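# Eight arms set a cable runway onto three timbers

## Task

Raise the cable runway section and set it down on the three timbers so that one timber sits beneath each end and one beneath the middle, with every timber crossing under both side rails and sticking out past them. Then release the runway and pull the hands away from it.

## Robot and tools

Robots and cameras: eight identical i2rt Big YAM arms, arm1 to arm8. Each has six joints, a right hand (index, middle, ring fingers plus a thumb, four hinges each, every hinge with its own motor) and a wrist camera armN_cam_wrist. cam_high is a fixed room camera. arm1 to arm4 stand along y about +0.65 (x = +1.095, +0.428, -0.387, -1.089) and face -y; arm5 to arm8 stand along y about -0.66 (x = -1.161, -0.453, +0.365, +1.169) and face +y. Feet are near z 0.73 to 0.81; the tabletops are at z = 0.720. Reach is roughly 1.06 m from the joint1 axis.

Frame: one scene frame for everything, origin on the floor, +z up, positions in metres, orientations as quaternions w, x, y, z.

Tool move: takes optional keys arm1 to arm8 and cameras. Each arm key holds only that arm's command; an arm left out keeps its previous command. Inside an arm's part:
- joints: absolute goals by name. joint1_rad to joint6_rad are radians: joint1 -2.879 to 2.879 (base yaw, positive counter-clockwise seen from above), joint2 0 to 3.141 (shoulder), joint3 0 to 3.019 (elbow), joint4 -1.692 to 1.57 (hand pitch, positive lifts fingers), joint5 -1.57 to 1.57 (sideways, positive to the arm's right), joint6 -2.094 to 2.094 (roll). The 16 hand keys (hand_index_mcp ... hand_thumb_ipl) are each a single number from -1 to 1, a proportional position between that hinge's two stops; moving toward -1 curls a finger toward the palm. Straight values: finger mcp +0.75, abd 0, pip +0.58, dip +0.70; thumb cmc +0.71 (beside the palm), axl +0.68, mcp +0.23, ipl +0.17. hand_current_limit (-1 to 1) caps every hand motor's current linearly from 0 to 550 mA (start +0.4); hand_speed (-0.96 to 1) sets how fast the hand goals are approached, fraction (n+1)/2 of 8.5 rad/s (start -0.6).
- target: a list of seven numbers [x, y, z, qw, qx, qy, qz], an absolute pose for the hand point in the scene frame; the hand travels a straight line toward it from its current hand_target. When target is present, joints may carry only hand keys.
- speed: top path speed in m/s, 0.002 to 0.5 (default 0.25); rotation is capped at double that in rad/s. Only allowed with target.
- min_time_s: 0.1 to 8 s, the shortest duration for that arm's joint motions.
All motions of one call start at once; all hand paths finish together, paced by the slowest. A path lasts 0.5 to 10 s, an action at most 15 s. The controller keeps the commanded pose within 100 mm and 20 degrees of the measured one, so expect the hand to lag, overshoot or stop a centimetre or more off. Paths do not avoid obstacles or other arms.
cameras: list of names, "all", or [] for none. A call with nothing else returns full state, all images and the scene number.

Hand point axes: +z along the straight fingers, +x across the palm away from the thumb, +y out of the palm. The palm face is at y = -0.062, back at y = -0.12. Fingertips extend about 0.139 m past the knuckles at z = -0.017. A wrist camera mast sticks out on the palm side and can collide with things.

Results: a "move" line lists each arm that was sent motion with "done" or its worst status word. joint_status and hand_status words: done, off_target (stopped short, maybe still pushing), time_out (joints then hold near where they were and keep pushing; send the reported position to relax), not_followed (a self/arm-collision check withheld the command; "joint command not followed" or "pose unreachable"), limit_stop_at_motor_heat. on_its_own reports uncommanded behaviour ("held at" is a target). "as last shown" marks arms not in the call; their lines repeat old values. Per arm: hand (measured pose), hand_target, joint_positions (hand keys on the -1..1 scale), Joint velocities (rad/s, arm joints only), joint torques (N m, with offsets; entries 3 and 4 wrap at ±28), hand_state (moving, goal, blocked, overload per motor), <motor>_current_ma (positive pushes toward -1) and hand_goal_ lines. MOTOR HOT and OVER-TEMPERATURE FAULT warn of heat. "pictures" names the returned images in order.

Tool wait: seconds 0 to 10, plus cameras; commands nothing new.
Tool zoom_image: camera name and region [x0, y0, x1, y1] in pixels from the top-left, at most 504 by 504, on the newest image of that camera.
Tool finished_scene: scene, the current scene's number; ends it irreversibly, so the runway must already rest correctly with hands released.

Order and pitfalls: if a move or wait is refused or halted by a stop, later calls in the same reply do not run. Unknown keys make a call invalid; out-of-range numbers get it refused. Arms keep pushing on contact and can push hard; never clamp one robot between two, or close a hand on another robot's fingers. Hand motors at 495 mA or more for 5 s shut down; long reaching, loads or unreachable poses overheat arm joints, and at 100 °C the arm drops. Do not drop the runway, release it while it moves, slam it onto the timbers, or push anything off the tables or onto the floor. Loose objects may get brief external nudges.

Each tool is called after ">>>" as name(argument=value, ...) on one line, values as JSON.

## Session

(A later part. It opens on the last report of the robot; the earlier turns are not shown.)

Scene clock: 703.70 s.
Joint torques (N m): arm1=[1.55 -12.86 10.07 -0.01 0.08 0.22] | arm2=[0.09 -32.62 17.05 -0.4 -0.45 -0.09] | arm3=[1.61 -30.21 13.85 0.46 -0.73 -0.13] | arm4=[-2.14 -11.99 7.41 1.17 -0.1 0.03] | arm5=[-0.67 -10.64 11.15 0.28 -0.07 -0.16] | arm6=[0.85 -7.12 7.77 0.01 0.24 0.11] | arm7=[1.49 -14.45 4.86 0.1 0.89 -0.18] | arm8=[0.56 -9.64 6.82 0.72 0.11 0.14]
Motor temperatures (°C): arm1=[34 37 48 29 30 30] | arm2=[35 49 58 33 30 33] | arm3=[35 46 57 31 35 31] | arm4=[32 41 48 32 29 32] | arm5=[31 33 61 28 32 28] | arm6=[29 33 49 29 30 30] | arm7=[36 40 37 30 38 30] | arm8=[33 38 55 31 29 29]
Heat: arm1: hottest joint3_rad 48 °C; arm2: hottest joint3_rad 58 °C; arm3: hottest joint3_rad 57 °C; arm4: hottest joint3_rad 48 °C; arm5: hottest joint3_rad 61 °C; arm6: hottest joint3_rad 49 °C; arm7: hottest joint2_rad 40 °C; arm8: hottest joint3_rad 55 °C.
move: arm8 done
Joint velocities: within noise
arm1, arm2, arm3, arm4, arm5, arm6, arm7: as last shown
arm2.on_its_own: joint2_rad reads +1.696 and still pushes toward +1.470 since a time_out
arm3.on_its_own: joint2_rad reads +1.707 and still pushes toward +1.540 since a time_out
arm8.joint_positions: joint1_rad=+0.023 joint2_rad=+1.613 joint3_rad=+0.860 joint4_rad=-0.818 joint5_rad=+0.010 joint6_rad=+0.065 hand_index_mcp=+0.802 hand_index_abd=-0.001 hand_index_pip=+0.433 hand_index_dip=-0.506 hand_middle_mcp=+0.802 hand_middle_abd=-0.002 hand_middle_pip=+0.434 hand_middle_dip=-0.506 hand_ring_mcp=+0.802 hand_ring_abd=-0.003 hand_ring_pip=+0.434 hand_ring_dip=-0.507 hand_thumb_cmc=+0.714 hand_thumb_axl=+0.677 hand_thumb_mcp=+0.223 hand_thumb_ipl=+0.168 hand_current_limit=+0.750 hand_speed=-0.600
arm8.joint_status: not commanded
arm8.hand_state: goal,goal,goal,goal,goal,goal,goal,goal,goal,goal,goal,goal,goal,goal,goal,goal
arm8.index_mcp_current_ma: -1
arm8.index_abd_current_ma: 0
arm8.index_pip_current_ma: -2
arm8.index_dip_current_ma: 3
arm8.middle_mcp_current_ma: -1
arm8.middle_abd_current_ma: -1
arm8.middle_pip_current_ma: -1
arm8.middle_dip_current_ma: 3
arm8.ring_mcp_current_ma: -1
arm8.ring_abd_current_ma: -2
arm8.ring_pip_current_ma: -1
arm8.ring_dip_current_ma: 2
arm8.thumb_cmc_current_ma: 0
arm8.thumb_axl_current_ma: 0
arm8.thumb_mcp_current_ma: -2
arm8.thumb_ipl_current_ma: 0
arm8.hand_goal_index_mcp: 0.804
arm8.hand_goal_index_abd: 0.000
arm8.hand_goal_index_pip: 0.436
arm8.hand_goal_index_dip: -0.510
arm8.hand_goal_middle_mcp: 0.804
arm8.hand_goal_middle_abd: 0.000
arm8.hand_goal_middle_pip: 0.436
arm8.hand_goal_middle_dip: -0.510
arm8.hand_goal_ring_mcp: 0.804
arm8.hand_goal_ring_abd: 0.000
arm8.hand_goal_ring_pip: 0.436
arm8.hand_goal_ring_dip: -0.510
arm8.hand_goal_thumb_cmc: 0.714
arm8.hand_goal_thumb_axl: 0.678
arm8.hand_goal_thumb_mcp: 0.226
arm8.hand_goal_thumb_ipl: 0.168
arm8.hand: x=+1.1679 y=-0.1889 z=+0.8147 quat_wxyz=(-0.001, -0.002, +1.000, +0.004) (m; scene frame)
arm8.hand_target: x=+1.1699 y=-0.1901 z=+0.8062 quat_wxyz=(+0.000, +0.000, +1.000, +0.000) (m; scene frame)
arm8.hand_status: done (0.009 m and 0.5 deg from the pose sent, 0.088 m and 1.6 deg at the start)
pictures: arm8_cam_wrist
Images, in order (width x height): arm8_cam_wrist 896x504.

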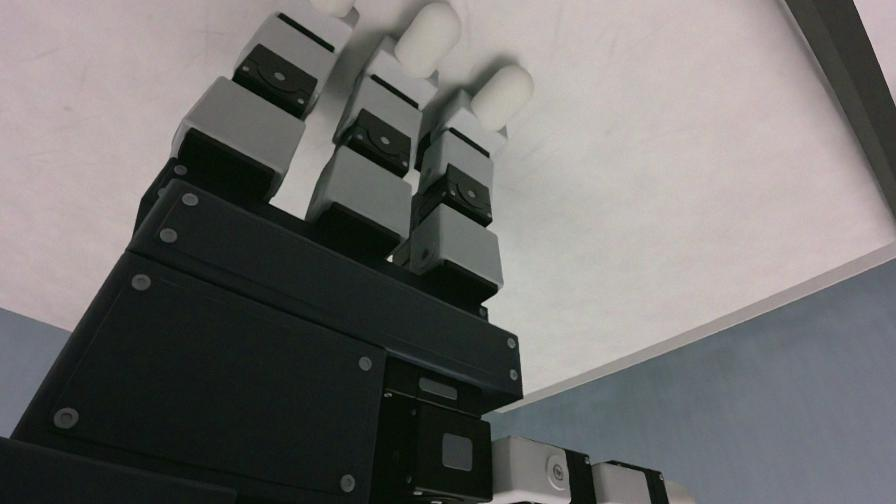

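>>> move(cameras=["cam_high", "arm8_cam_wrist"])

Scene clock: 707.30 s.
Joint torques (N m): arm1=[1.9 -13.33 10.03 -0.05 0.07 0.21] | arm2=[0.38 -32.67 17.2 -0.24 -0.5 -0.16] | arm3=[1.44 -30.15 13.86 0.49 -0.73 -0.14] | arm4=[-2.14 -11.99 7.43 1.17 -0.11 0.03] | arm5=[-1.38 -9.93 10.81 0.35 0.01 -0.08] | arm6=[0.97 -7.24 7.76 0.01 0.24 0.11] | arm7=[1.38 -14.39 4.83 0.09 0.89 -0.19] | arm8=[-0.21 -9.88 7.16 0.84 0.08 0.06]
Motor temperatures (°C): arm1=[34 37 49 29 30 30] | arm2=[35 49 59 33 30 33] | arm3=[35 46 57 31 35 31] | arm4=[32 41 48 32 29 32] | arm5=[31 33 61 28 32 28] | arm6=[29 33 49 29 30 30] | arm7=[36 40 37 30 38 30] | arm8=[33 38 55 31 29 29]
Heat: arm1: hottest joint3_rad 49 °C; arm2: hottest joint3_rad 59 °C; arm3: hottest joint3_rad 57 °C; arm4: hottest joint3_rad 48 °C; arm5: hottest joint3_rad 61 °C; arm6: hottest joint3_rad 49 °C; arm7: hottest joint2_rad 40 °C; arm8: hottest joint3_rad 55 °C.
Joint velocities: within noise
arm1.joint_positions: joint1_rad=+0.212 joint2_rad=+1.633 joint3_rad=+1.289 joint4_rad=-1.254 joint5_rad=+0.002 joint6_rad=+0.237 hand_index_mcp=+0.752 hand_index_abd=-0.003 hand_index_pip=+0.573 hand_index_dip=-0.577 hand_middle_mcp=+0.751 hand_middle_abd=-0.003 hand_middle_pip=+0.574 hand_middle_dip=-0.577 hand_ring_mcp=+0.752 hand_ring_abd=-0.003 hand_ring_pip=+0.574 hand_ring_dip=-0.577 hand_thumb_cmc=+0.714 hand_thumb_axl=+0.677 hand_thumb_mcp=+0.222 hand_thumb_ipl=+0.168 hand_current_limit=+0.400 hand_speed=-0.600
arm1.joint_status: not commanded
arm1.hand_state: goal,goal,goal,goal,goal,goal,goal,goal,goal,goal,goal,goal,goal,goal,goal,goal
arm1.index_mcp_current_ma: -5
arm1.index_abd_current_ma: -6
arm1.index_pip_current_ma: -5
arm1.index_dip_current_ma: 7
arm1.middle_mcp_current_ma: -5
arm1.middle_abd_current_ma: -5
arm1.middle_pip_current_ma: -5
arm1.middle_dip_current_ma: 7
arm1.ring_mcp_current_ma: -5
arm1.ring_abd_current_ma: -5
arm1.ring_pip_current_ma: -4
arm1.ring_dip_current_ma: 6
arm1.thumb_cmc_current_ma: -1
arm1.thumb_axl_current_ma: -1
arm1.thumb_mcp_current_ma: -12
arm1.thumb_ipl_current_ma: -1
arm1.hand_goal_index_mcp: 0.754
arm1.hand_goal_index_abd: 0.000
arm1.hand_goal_index_pip: 0.576
arm1.hand_goal_index_dip: -0.580
arm1.hand_goal_middle_mcp: 0.754
arm1.hand_goal_middle_abd: 0.000
arm1.hand_goal_middle_pip: 0.576
arm1.hand_goal_middle_dip: -0.580
arm1.hand_goal_ring_mcp: 0.754
arm1.hand_goal_ring_abd: 0.000
arm1.hand_goal_ring_pip: 0.576
arm1.hand_goal_ring_dip: -0.580
arm1.hand_goal_thumb_cmc: 0.714
arm1.hand_goal_thumb_axl: 0.678
arm1.hand_goal_thumb_mcp: 0.226
arm1.hand_goal_thumb_ipl: 0.168
arm1.hand: x=+1.1831 y=+0.1107 z=+0.9349 quat_wxyz=(-0.014, +1.000, +0.002, -0.003) (m; scene frame)
arm1.hand_target: x=+1.1898 y=+0.1005 z=+0.9500 quat_wxyz=(+0.000, +1.000, +0.000, +0.000) (m; scene frame)
arm1.hand_status: not commanded
arm2.joint_positions: joint1_rad=-0.143 joint2_rad=+1.696 joint3_rad=+1.402 joint4_rad=-1.344 joint5_rad=+0.017 joint6_rad=-0.147 hand_index_mcp=+0.748 hand_index_abd=+0.004 hand_index_pip=+0.413 hand_index_dip=-0.676 hand_middle_mcp=+0.753 hand_middle_abd=+0.005 hand_middle_pip=+0.421 hand_middle_dip=-0.670 hand_ring_mcp=+0.777 hand_ring_abd=+0.011 hand_ring_pip=+0.426 hand_ring_dip=-0.660 hand_thumb_cmc=+0.714 hand_thumb_axl=+0.677 hand_thumb_mcp=+0.223 hand_thumb_ipl=+0.168 hand_current_limit=+0.750 hand_speed=-0.600
arm2.joint_status: not commanded
arm2.hand_state: blocked,goal,blocked,blocked,blocked,goal,blocked,blocked,blocked,goal,blocked,blocked,goal,goal,goal,goal
arm2.index_mcp_current_ma: 57
arm2.index_abd_current_ma: 3
arm2.index_pip_current_ma: 128
arm2.index_dip_current_ma: 205
arm2.middle_mcp_current_ma: 73
arm2.middle_abd_current_ma: 4
arm2.middle_pip_current_ma: 155
arm2.middle_dip_current_ma: 231
arm2.ring_mcp_current_ma: 155
arm2.ring_abd_current_ma: 12
arm2.ring_pip_current_ma: 175
arm2.ring_dip_current_ma: 272
arm2.thumb_cmc_current_ma: 0
arm2.thumb_axl_current_ma: 0
arm2.thumb_mcp_current_ma: -3
arm2.thumb_ipl_current_ma: 0
arm2.hand_goal_index_mcp: 0.720
arm2.hand_goal_index_abd: 0.000
arm2.hand_goal_index_pip: 0.360
arm2.hand_goal_index_dip: -0.750
arm2.hand_goal_middle_mcp: 0.720
arm2.hand_goal_middle_abd: 0.000
arm2.hand_goal_middle_pip: 0.360
arm2.hand_goal_middle_dip: -0.750
arm2.hand_goal_ring_mcp: 0.720
arm2.hand_goal_ring_abd: 0.000
arm2.hand_goal_ring_pip: 0.360
arm2.hand_goal_ring_dip: -0.750
arm2.hand_goal_thumb_cmc: 0.714
arm2.hand_goal_thumb_axl: 0.678
arm2.hand_goal_thumb_mcp: 0.226
arm2.hand_goal_thumb_ipl: 0.168
arm2.on_its_own: joint2_rad reads +1.696 and still pushes toward +1.470 since a time_out
arm2.hand: x=+0.3213 y=+0.0973 z=+0.8750 quat_wxyz=(-0.028, +1.000, -0.009, -0.004) (m; scene frame)
arm2.hand_target: x=+0.3292 y=+0.0960 z=+1.0415 quat_wxyz=(+0.121, +0.993, +0.000, -0.019) (m; scene frame)
arm2.hand_status: not commanded
arm3.joint_positions: joint1_rad=-0.228 joint2_rad=+1.707 joint3_rad=+1.385 joint4_rad=-1.271 joint5_rad=+0.011 joint6_rad=-0.219 hand_index_mcp=+0.771 hand_index_abd=+0.005 hand_index_pip=+0.401 hand_index_dip=-0.708 hand_middle_mcp=+0.782 hand_middle_abd=+0.004 hand_middle_pip=+0.420 hand_middle_dip=-0.685 hand_ring_mcp=+0.799 hand_ring_abd=+0.006 hand_ring_pip=+0.437 hand_ring_dip=-0.662 hand_thumb_cmc=+0.715 hand_thumb_axl=+0.677 hand_thumb_mcp=+0.222 hand_thumb_ipl=+0.168 hand_current_limit=+0.750 hand_speed=-0.600
arm3.joint_status: not commanded
arm3.hand_state: blocked,goal,blocked,blocked,blocked,goal,blocked,blocked,blocked,goal,blocked,blocked,goal,goal,goal,goal
arm3.index_mcp_current_ma: 32
arm3.index_abd_current_ma: 1
arm3.index_pip_current_ma: 47
arm3.index_dip_current_ma: 51
arm3.middle_mcp_current_ma: 79
arm3.middle_abd_current_ma: 1
arm3.middle_pip_current_ma: 89
arm3.middle_dip_current_ma: 105
arm3.ring_mcp_current_ma: 97
arm3.ring_abd_current_ma: 1
arm3.ring_pip_current_ma: 136
arm3.ring_dip_current_ma: 173
arm3.thumb_cmc_current_ma: 0
arm3.thumb_axl_current_ma: 0
arm3.thumb_mcp_current_ma: -1
arm3.thumb_ipl_current_ma: 0
arm3.hand_goal_index_mcp: 0.740
arm3.hand_goal_index_abd: 0.000
arm3.hand_goal_index_pip: 0.360
arm3.hand_goal_index_dip: -0.750
arm3.hand_goal_middle_mcp: 0.730
arm3.hand_goal_middle_abd: 0.000
arm3.hand_goal_middle_pip: 0.360
arm3.hand_goal_middle_dip: -0.750
arm3.hand_goal_ring_mcp: 0.740
arm3.hand_goal_ring_abd: 0.000
arm3.hand_goal_ring_pip: 0.360
arm3.hand_goal_ring_dip: -0.750
arm3.hand_goal_thumb_cmc: 0.714
arm3.hand_goal_thumb_axl: 0.678
arm3.hand_goal_thumb_mcp: 0.226
arm3.hand_goal_thumb_ipl: 0.168
arm3.on_its_own: joint2_rad reads +1.707 and still pushes toward +1.540 since a time_out
arm3.hand: x=-0.5361 y=+0.0916 z=+0.9050 quat_wxyz=(-0.011, +1.000, -0.012, +0.003) (m; scene frame)
arm3.hand_target: x=-0.5334 y=+0.0720 z=+1.0441 quat_wxyz=(+0.119, +0.993, +0.000, -0.018) (m; scene frame)
arm3.hand_status: not commanded
arm4.joint_positions: joint1_rad=-0.141 joint2_rad=+1.779 joint3_rad=+1.470 joint4_rad=-1.342 joint5_rad=-0.014 joint6_rad=-0.116 hand_index_mcp=+0.720 hand_index_abd=+0.003 hand_index_pip=+0.363 hand_index_dip=-0.746 hand_middle_mcp=+0.721 hand_middle_abd=+0.003 hand_middle_pip=+0.363 hand_middle_dip=-0.747 hand_ring_mcp=+0.718 hand_ring_abd=-0.001 hand_ring_pip=+0.364 hand_ring_dip=-0.747 hand_thumb_cmc=+0.714 hand_thumb_axl=+0.677 hand_thumb_mcp=+0.222 hand_thumb_ipl=+0.168 hand_current_limit=+0.750 hand_speed=-0.600
arm4.joint_status: not commanded
arm4.hand_state: goal,goal,goal,goal,goal,goal,goal,goal,goal,goal,goal,goal,goal,goal,goal,goal
arm4.index_mcp_current_ma: 0
arm4.index_abd_current_ma: 1
arm4.index_pip_current_ma: 2
arm4.index_dip_current_ma: 2
arm4.middle_mcp_current_ma: 0
arm4.middle_abd_current_ma: 1
arm4.middle_pip_current_ma: 2
arm4.middle_dip_current_ma: 2
arm4.ring_mcp_current_ma: -1
arm4.ring_abd_current_ma: 0
arm4.ring_pip_current_ma: 2
arm4.ring_dip_current_ma: 2
arm4.thumb_cmc_current_ma: 0
arm4.thumb_axl_current_ma: 0
arm4.thumb_mcp_current_ma: -3
arm4.thumb_ipl_current_ma: 0
arm4.hand_goal_index_mcp: 0.720
arm4.hand_goal_index_abd: 0.000
arm4.hand_goal_index_pip: 0.360
arm4.hand_goal_index_dip: -0.750
arm4.hand_goal_middle_mcp: 0.720
arm4.hand_goal_middle_abd: 0.000
arm4.hand_goal_middle_pip: 0.360
arm4.hand_goal_middle_dip: -0.750
arm4.hand_goal_ring_mcp: 0.720
arm4.hand_goal_ring_abd: 0.000
arm4.hand_goal_ring_pip: 0.360
arm4.hand_goal_ring_dip: -0.750
arm4.hand_goal_thumb_cmc: 0.714
arm4.hand_goal_thumb_axl: 0.678
arm4.hand_goal_thumb_mcp: 0.226
arm4.hand_goal_thumb_ipl: 0.168
arm4.hand: x=-1.1619 y=+0.0518 z=+0.8482 quat_wxyz=(-0.038, +0.999, +0.004, +0.006) (m; scene frame)
arm4.hand_target: x=-1.1645 y=+0.0458 z=+0.8411 quat_wxyz=(-0.037, +0.999, -0.001, +0.008) (m; scene frame)
arm4.hand_status: not commanded
arm5.joint_positions: joint1_rad=+0.119 joint2_rad=+1.603 joint3_rad=+1.144 joint4_rad=-1.131 joint5_rad=-0.007 joint6_rad=+0.075 hand_index_mcp=+0.753 hand_index_abd=+0.000 hand_index_pip=-0.745 hand_index_dip=+0.477 hand_middle_mcp=+0.753 hand_middle_abd=+0.001 hand_middle_pip=-0.745 hand_middle_dip=+0.478 hand_ring_mcp=+0.753 hand_ring_abd=-0.001 hand_ring_pip=-0.744 hand_ring_dip=+0.478 hand_thumb_cmc=+0.698 hand_thumb_axl=+0.676 hand_thumb_mcp=-0.600 hand_thumb_ipl=+0.168 hand_current_limit=+0.750 hand_speed=-0.600
arm5.joint_status: not commanded
arm5.hand_state: goal,goal,goal,goal,goal,goal,goal,goal,goal,goal,goal,goal,goal,goal,goal,goal
arm5.index_mcp_current_ma: 0
arm5.index_abd_current_ma: 0
arm5.index_pip_current_ma: 5
arm5.index_dip_current_ma: -2
arm5.middle_mcp_current_ma: 0
arm5.middle_abd_current_ma: 0
arm5.middle_pip_current_ma: 5
arm5.middle_dip_current_ma: -2
arm5.ring_mcp_current_ma: 0
arm5.ring_abd_current_ma: 0
arm5.ring_pip_current_ma: 6
arm5.ring_dip_current_ma: -2
arm5.thumb_cmc_current_ma: -2
arm5.thumb_axl_current_ma: -2
arm5.thumb_mcp_current_ma: 0
arm5.thumb_ipl_current_ma: 0
arm5.hand_goal_index_mcp: 0.754
arm5.hand_goal_index_abd: 0.000
arm5.hand_goal_index_pip: -0.750
arm5.hand_goal_index_dip: 0.480
arm5.hand_goal_middle_mcp: 0.754
arm5.hand_goal_middle_abd: 0.000
arm5.hand_goal_middle_pip: -0.750
arm5.hand_goal_middle_dip: 0.480
arm5.hand_goal_ring_mcp: 0.754
arm5.hand_goal_ring_abd: 0.000
arm5.hand_goal_ring_pip: -0.750
arm5.hand_goal_ring_dip: 0.480
arm5.hand_goal_thumb_cmc: 0.700
arm5.hand_goal_thumb_axl: 0.678
arm5.hand_goal_thumb_mcp: -0.600
arm5.hand_goal_thumb_ipl: 0.168
arm5.hand: x=-1.1738 y=-0.1358 z=+0.8744 quat_wxyz=(+0.002, -0.001, +1.000, -0.011) (m; scene frame)
arm5.hand_target: x=-1.1698 y=-0.1160 z=+0.8852 quat_wxyz=(+0.000, +0.000, +1.000, +0.000) (m; scene frame)
arm5.hand_status: not commanded
arm6.joint_positions: joint1_rad=+0.184 joint2_rad=+1.226 joint3_rad=+0.822 joint4_rad=-1.179 joint5_rad=-0.001 joint6_rad=+0.211 hand_index_mcp=+0.786 hand_index_abd=+0.002 hand_index_pip=+0.434 hand_index_dip=-0.512 hand_middle_mcp=+0.790 hand_middle_abd=+0.002 hand_middle_pip=+0.434 hand_middle_dip=-0.512 hand_ring_mcp=-0.728 hand_ring_abd=+0.003 hand_ring_pip=+0.999 hand_ring_dip=+0.503 hand_thumb_cmc=+0.713 hand_thumb_axl=+0.677 hand_thumb_mcp=+0.223 hand_thumb_ipl=+0.168 hand_current_limit=+0.750 hand_speed=-0.600
arm6.joint_status: not commanded
arm6.hand_state: goal,goal,goal,goal,goal,goal,goal,goal,blocked,goal,overload,goal,goal,goal,goal,goal
arm6.index_mcp_current_ma: -6
arm6.index_abd_current_ma: 2
arm6.index_pip_current_ma: -3
arm6.index_dip_current_ma: -3
arm6.middle_mcp_current_ma: 0
arm6.middle_abd_current_ma: 2
arm6.middle_pip_current_ma: -3
arm6.middle_dip_current_ma: -3
arm6.ring_mcp_current_ma: 59
arm6.ring_abd_current_ma: 4
arm6.ring_pip_current_ma: 0
arm6.ring_dip_current_ma: 5
arm6.thumb_cmc_current_ma: -1
arm6.thumb_axl_current_ma: -1
arm6.thumb_mcp_current_ma: -7
arm6.thumb_ipl_current_ma: 0
arm6.hand_goal_index_mcp: 0.790
arm6.hand_goal_index_abd: 0.000
arm6.hand_goal_index_pip: 0.436
arm6.hand_goal_index_dip: -0.510
arm6.hand_goal_middle_mcp: 0.790
arm6.hand_goal_middle_abd: 0.000
arm6.hand_goal_middle_pip: 0.436
arm6.hand_goal_middle_dip: -0.510
arm6.hand_goal_ring_mcp: -0.750
arm6.hand_goal_ring_abd: 0.000
arm6.hand_goal_ring_pip: 0.576
arm6.hand_goal_ring_dip: 0.500
arm6.hand_goal_thumb_cmc: 0.714
arm6.hand_goal_thumb_axl: 0.678
arm6.hand_goal_thumb_mcp: 0.226
arm6.hand_goal_thumb_ipl: 0.168
arm6.hand: x=-0.4936 y=-0.2761 z=+0.8979 quat_wxyz=(-0.001, +0.000, +1.000, -0.001) (m; scene frame)
arm6.hand_target: x=-0.4950 y=-0.2799 z=+0.9000 quat_wxyz=(+0.000, +0.000, +1.000, +0.000) (m; scene frame)
arm6.hand_status: not commanded
arm7.joint_positions: joint1_rad=+1.803 joint2_rad=+1.787 joint3_rad=+1.021 joint4_rad=-0.795 joint5_rad=-0.015 joint6_rad=+1.579 hand_index_mcp=-0.668 hand_index_abd=+0.003 hand_index_pip=-0.307 hand_index_dip=-0.003 hand_middle_mcp=-0.694 hand_middle_abd=+0.002 hand_middle_pip=-0.302 hand_middle_dip=-0.003 hand_ring_mcp=-0.685 hand_ring_abd=+0.000 hand_ring_pip=-0.297 hand_ring_dip=-0.003 hand_thumb_cmc=+0.700 hand_thumb_axl=+0.677 hand_thumb_mcp=-0.600 hand_thumb_ipl=+0.168 hand_current_limit=+0.750 hand_speed=-0.600
arm7.joint_status: not commanded
arm7.hand_state: blocked,goal,goal,goal,goal,goal,goal,goal,goal,goal,goal,goal,goal,goal,goal,goal
arm7.index_mcp_current_ma: 114
arm7.index_abd_current_ma: 5
arm7.index_pip_current_ma: -18
arm7.index_dip_current_ma: -6
arm7.middle_mcp_current_ma: 16
arm7.middle_abd_current_ma: 4
arm7.middle_pip_current_ma: -4
arm7.middle_dip_current_ma: -6
arm7.ring_mcp_current_ma: 45
arm7.ring_abd_current_ma: 1
arm7.ring_pip_current_ma: 5
arm7.ring_dip_current_ma: -5
arm7.thumb_cmc_current_ma: 1
arm7.thumb_axl_current_ma: -2
arm7.thumb_mcp_current_ma: 1
arm7.thumb_ipl_current_ma: -1
arm7.hand_goal_index_mcp: -0.700
arm7.hand_goal_index_abd: 0.000
arm7.hand_goal_index_pip: -0.300
arm7.hand_goal_index_dip: 0.000
arm7.hand_goal_middle_mcp: -0.700
arm7.hand_goal_middle_abd: 0.000
arm7.hand_goal_middle_pip: -0.300
arm7.hand_goal_middle_dip: 0.000
arm7.hand_goal_ring_mcp: -0.700
arm7.hand_goal_ring_abd: 0.000
arm7.hand_goal_ring_pip: -0.300
arm7.hand_goal_ring_dip: 0.000
arm7.hand_goal_thumb_cmc: 0.700
arm7.hand_goal_thumb_axl: 0.678
arm7.hand_goal_thumb_mcp: -0.600
arm7.hand_goal_thumb_ipl: 0.168
arm7.hand: x=-0.0666 y=-0.6496 z=+0.7702 quat_wxyz=(-0.004, -0.095, +0.995, -0.009) (m; scene frame)
arm7.hand_target: x=-0.0613 y=-0.6440 z=+0.7673 quat_wxyz=(+0.007, -0.105, +0.994, +0.000) (m; scene frame)
arm7.hand_status: not commanded
arm8.joint_positions: joint1_rad=+0.023 joint2_rad=+1.613 joint3_rad=+0.860 joint4_rad=-0.818 joint5_rad=+0.010 joint6_rad=+0.065 hand_index_mcp=+0.802 hand_index_abd=-0.001 hand_index_pip=+0.433 hand_index_dip=-0.506 hand_middle_mcp=+0.802 hand_middle_abd=-0.002 hand_middle_pip=+0.434 hand_middle_dip=-0.506 hand_ring_mcp=+0.802 hand_ring_abd=-0.003 hand_ring_pip=+0.434 hand_ring_dip=-0.507 hand_thumb_cmc=+0.714 hand_thumb_axl=+0.677 hand_thumb_mcp=+0.223 hand_thumb_ipl=+0.168 hand_current_limit=+0.750 hand_speed=-0.600
arm8.joint_status: not commanded
arm8.hand_state: goal,goal,goal,goal,goal,goal,goal,goal,goal,goal,goal,goal,goal,goal,goal,goal
arm8.index_mcp_current_ma: -1
arm8.index_abd_current_ma: 0
arm8.index_pip_current_ma: -2
arm8.index_dip_current_ma: 3
arm8.middle_mcp_current_ma: -1
arm8.middle_abd_current_ma: -1
arm8.middle_pip_current_ma: -1
arm8.middle_dip_current_ma: 3
arm8.ring_mcp_current_ma: -1
arm8.ring_abd_current_ma: -2
arm8.ring_pip_current_ma: -1
arm8.ring_dip_current_ma: 2
arm8.thumb_cmc_current_ma: 0
arm8.thumb_axl_current_ma: 0
arm8.thumb_mcp_current_ma: -2
arm8.thumb_ipl_current_ma: 0
arm8.hand_goal_index_mcp: 0.804
arm8.hand_goal_index_abd: 0.000
arm8.hand_goal_index_pip: 0.436
arm8.hand_goal_index_dip: -0.510
arm8.hand_goal_middle_mcp: 0.804
arm8.hand_goal_middle_abd: 0.000
arm8.hand_goal_middle_pip: 0.436
arm8.hand_goal_middle_dip: -0.510
arm8.hand_goal_ring_mcp: 0.804
arm8.hand_goal_ring_abd: 0.000
arm8.hand_goal_ring_pip: 0.436
arm8.hand_goal_ring_dip: -0.510
arm8.hand_goal_thumb_cmc: 0.714
arm8.hand_goal_thumb_axl: 0.678
arm8.hand_goal_thumb_mcp: 0.226
arm8.hand_goal_thumb_ipl: 0.168
arm8.hand: x=+1.1679 y=-0.1889 z=+0.8147 quat_wxyz=(-0.001, -0.002, +1.000, +0.004) (m; scene frame)
arm8.hand_target: x=+1.1699 y=-0.1901 z=+0.8062 quat_wxyz=(+0.000, +0.000, +1.000, +0.000) (m; scene frame)
arm8.hand_status: done (0.009 m and 0.5 deg from the pose sent, 0.088 m and 1.6 deg at the start)
pictures: arm8_cam_wrist, cam_high
Images, in order (width x height): arm8_cam_wrist 896x504, cam_high 896x504.

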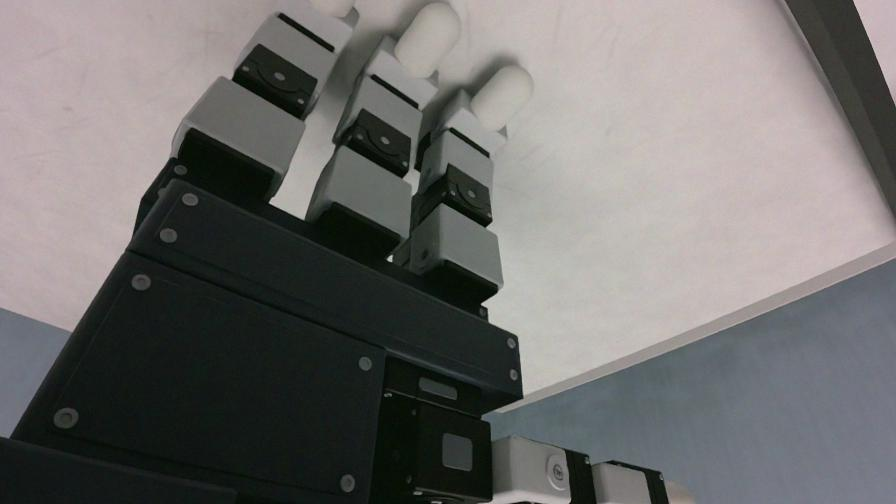

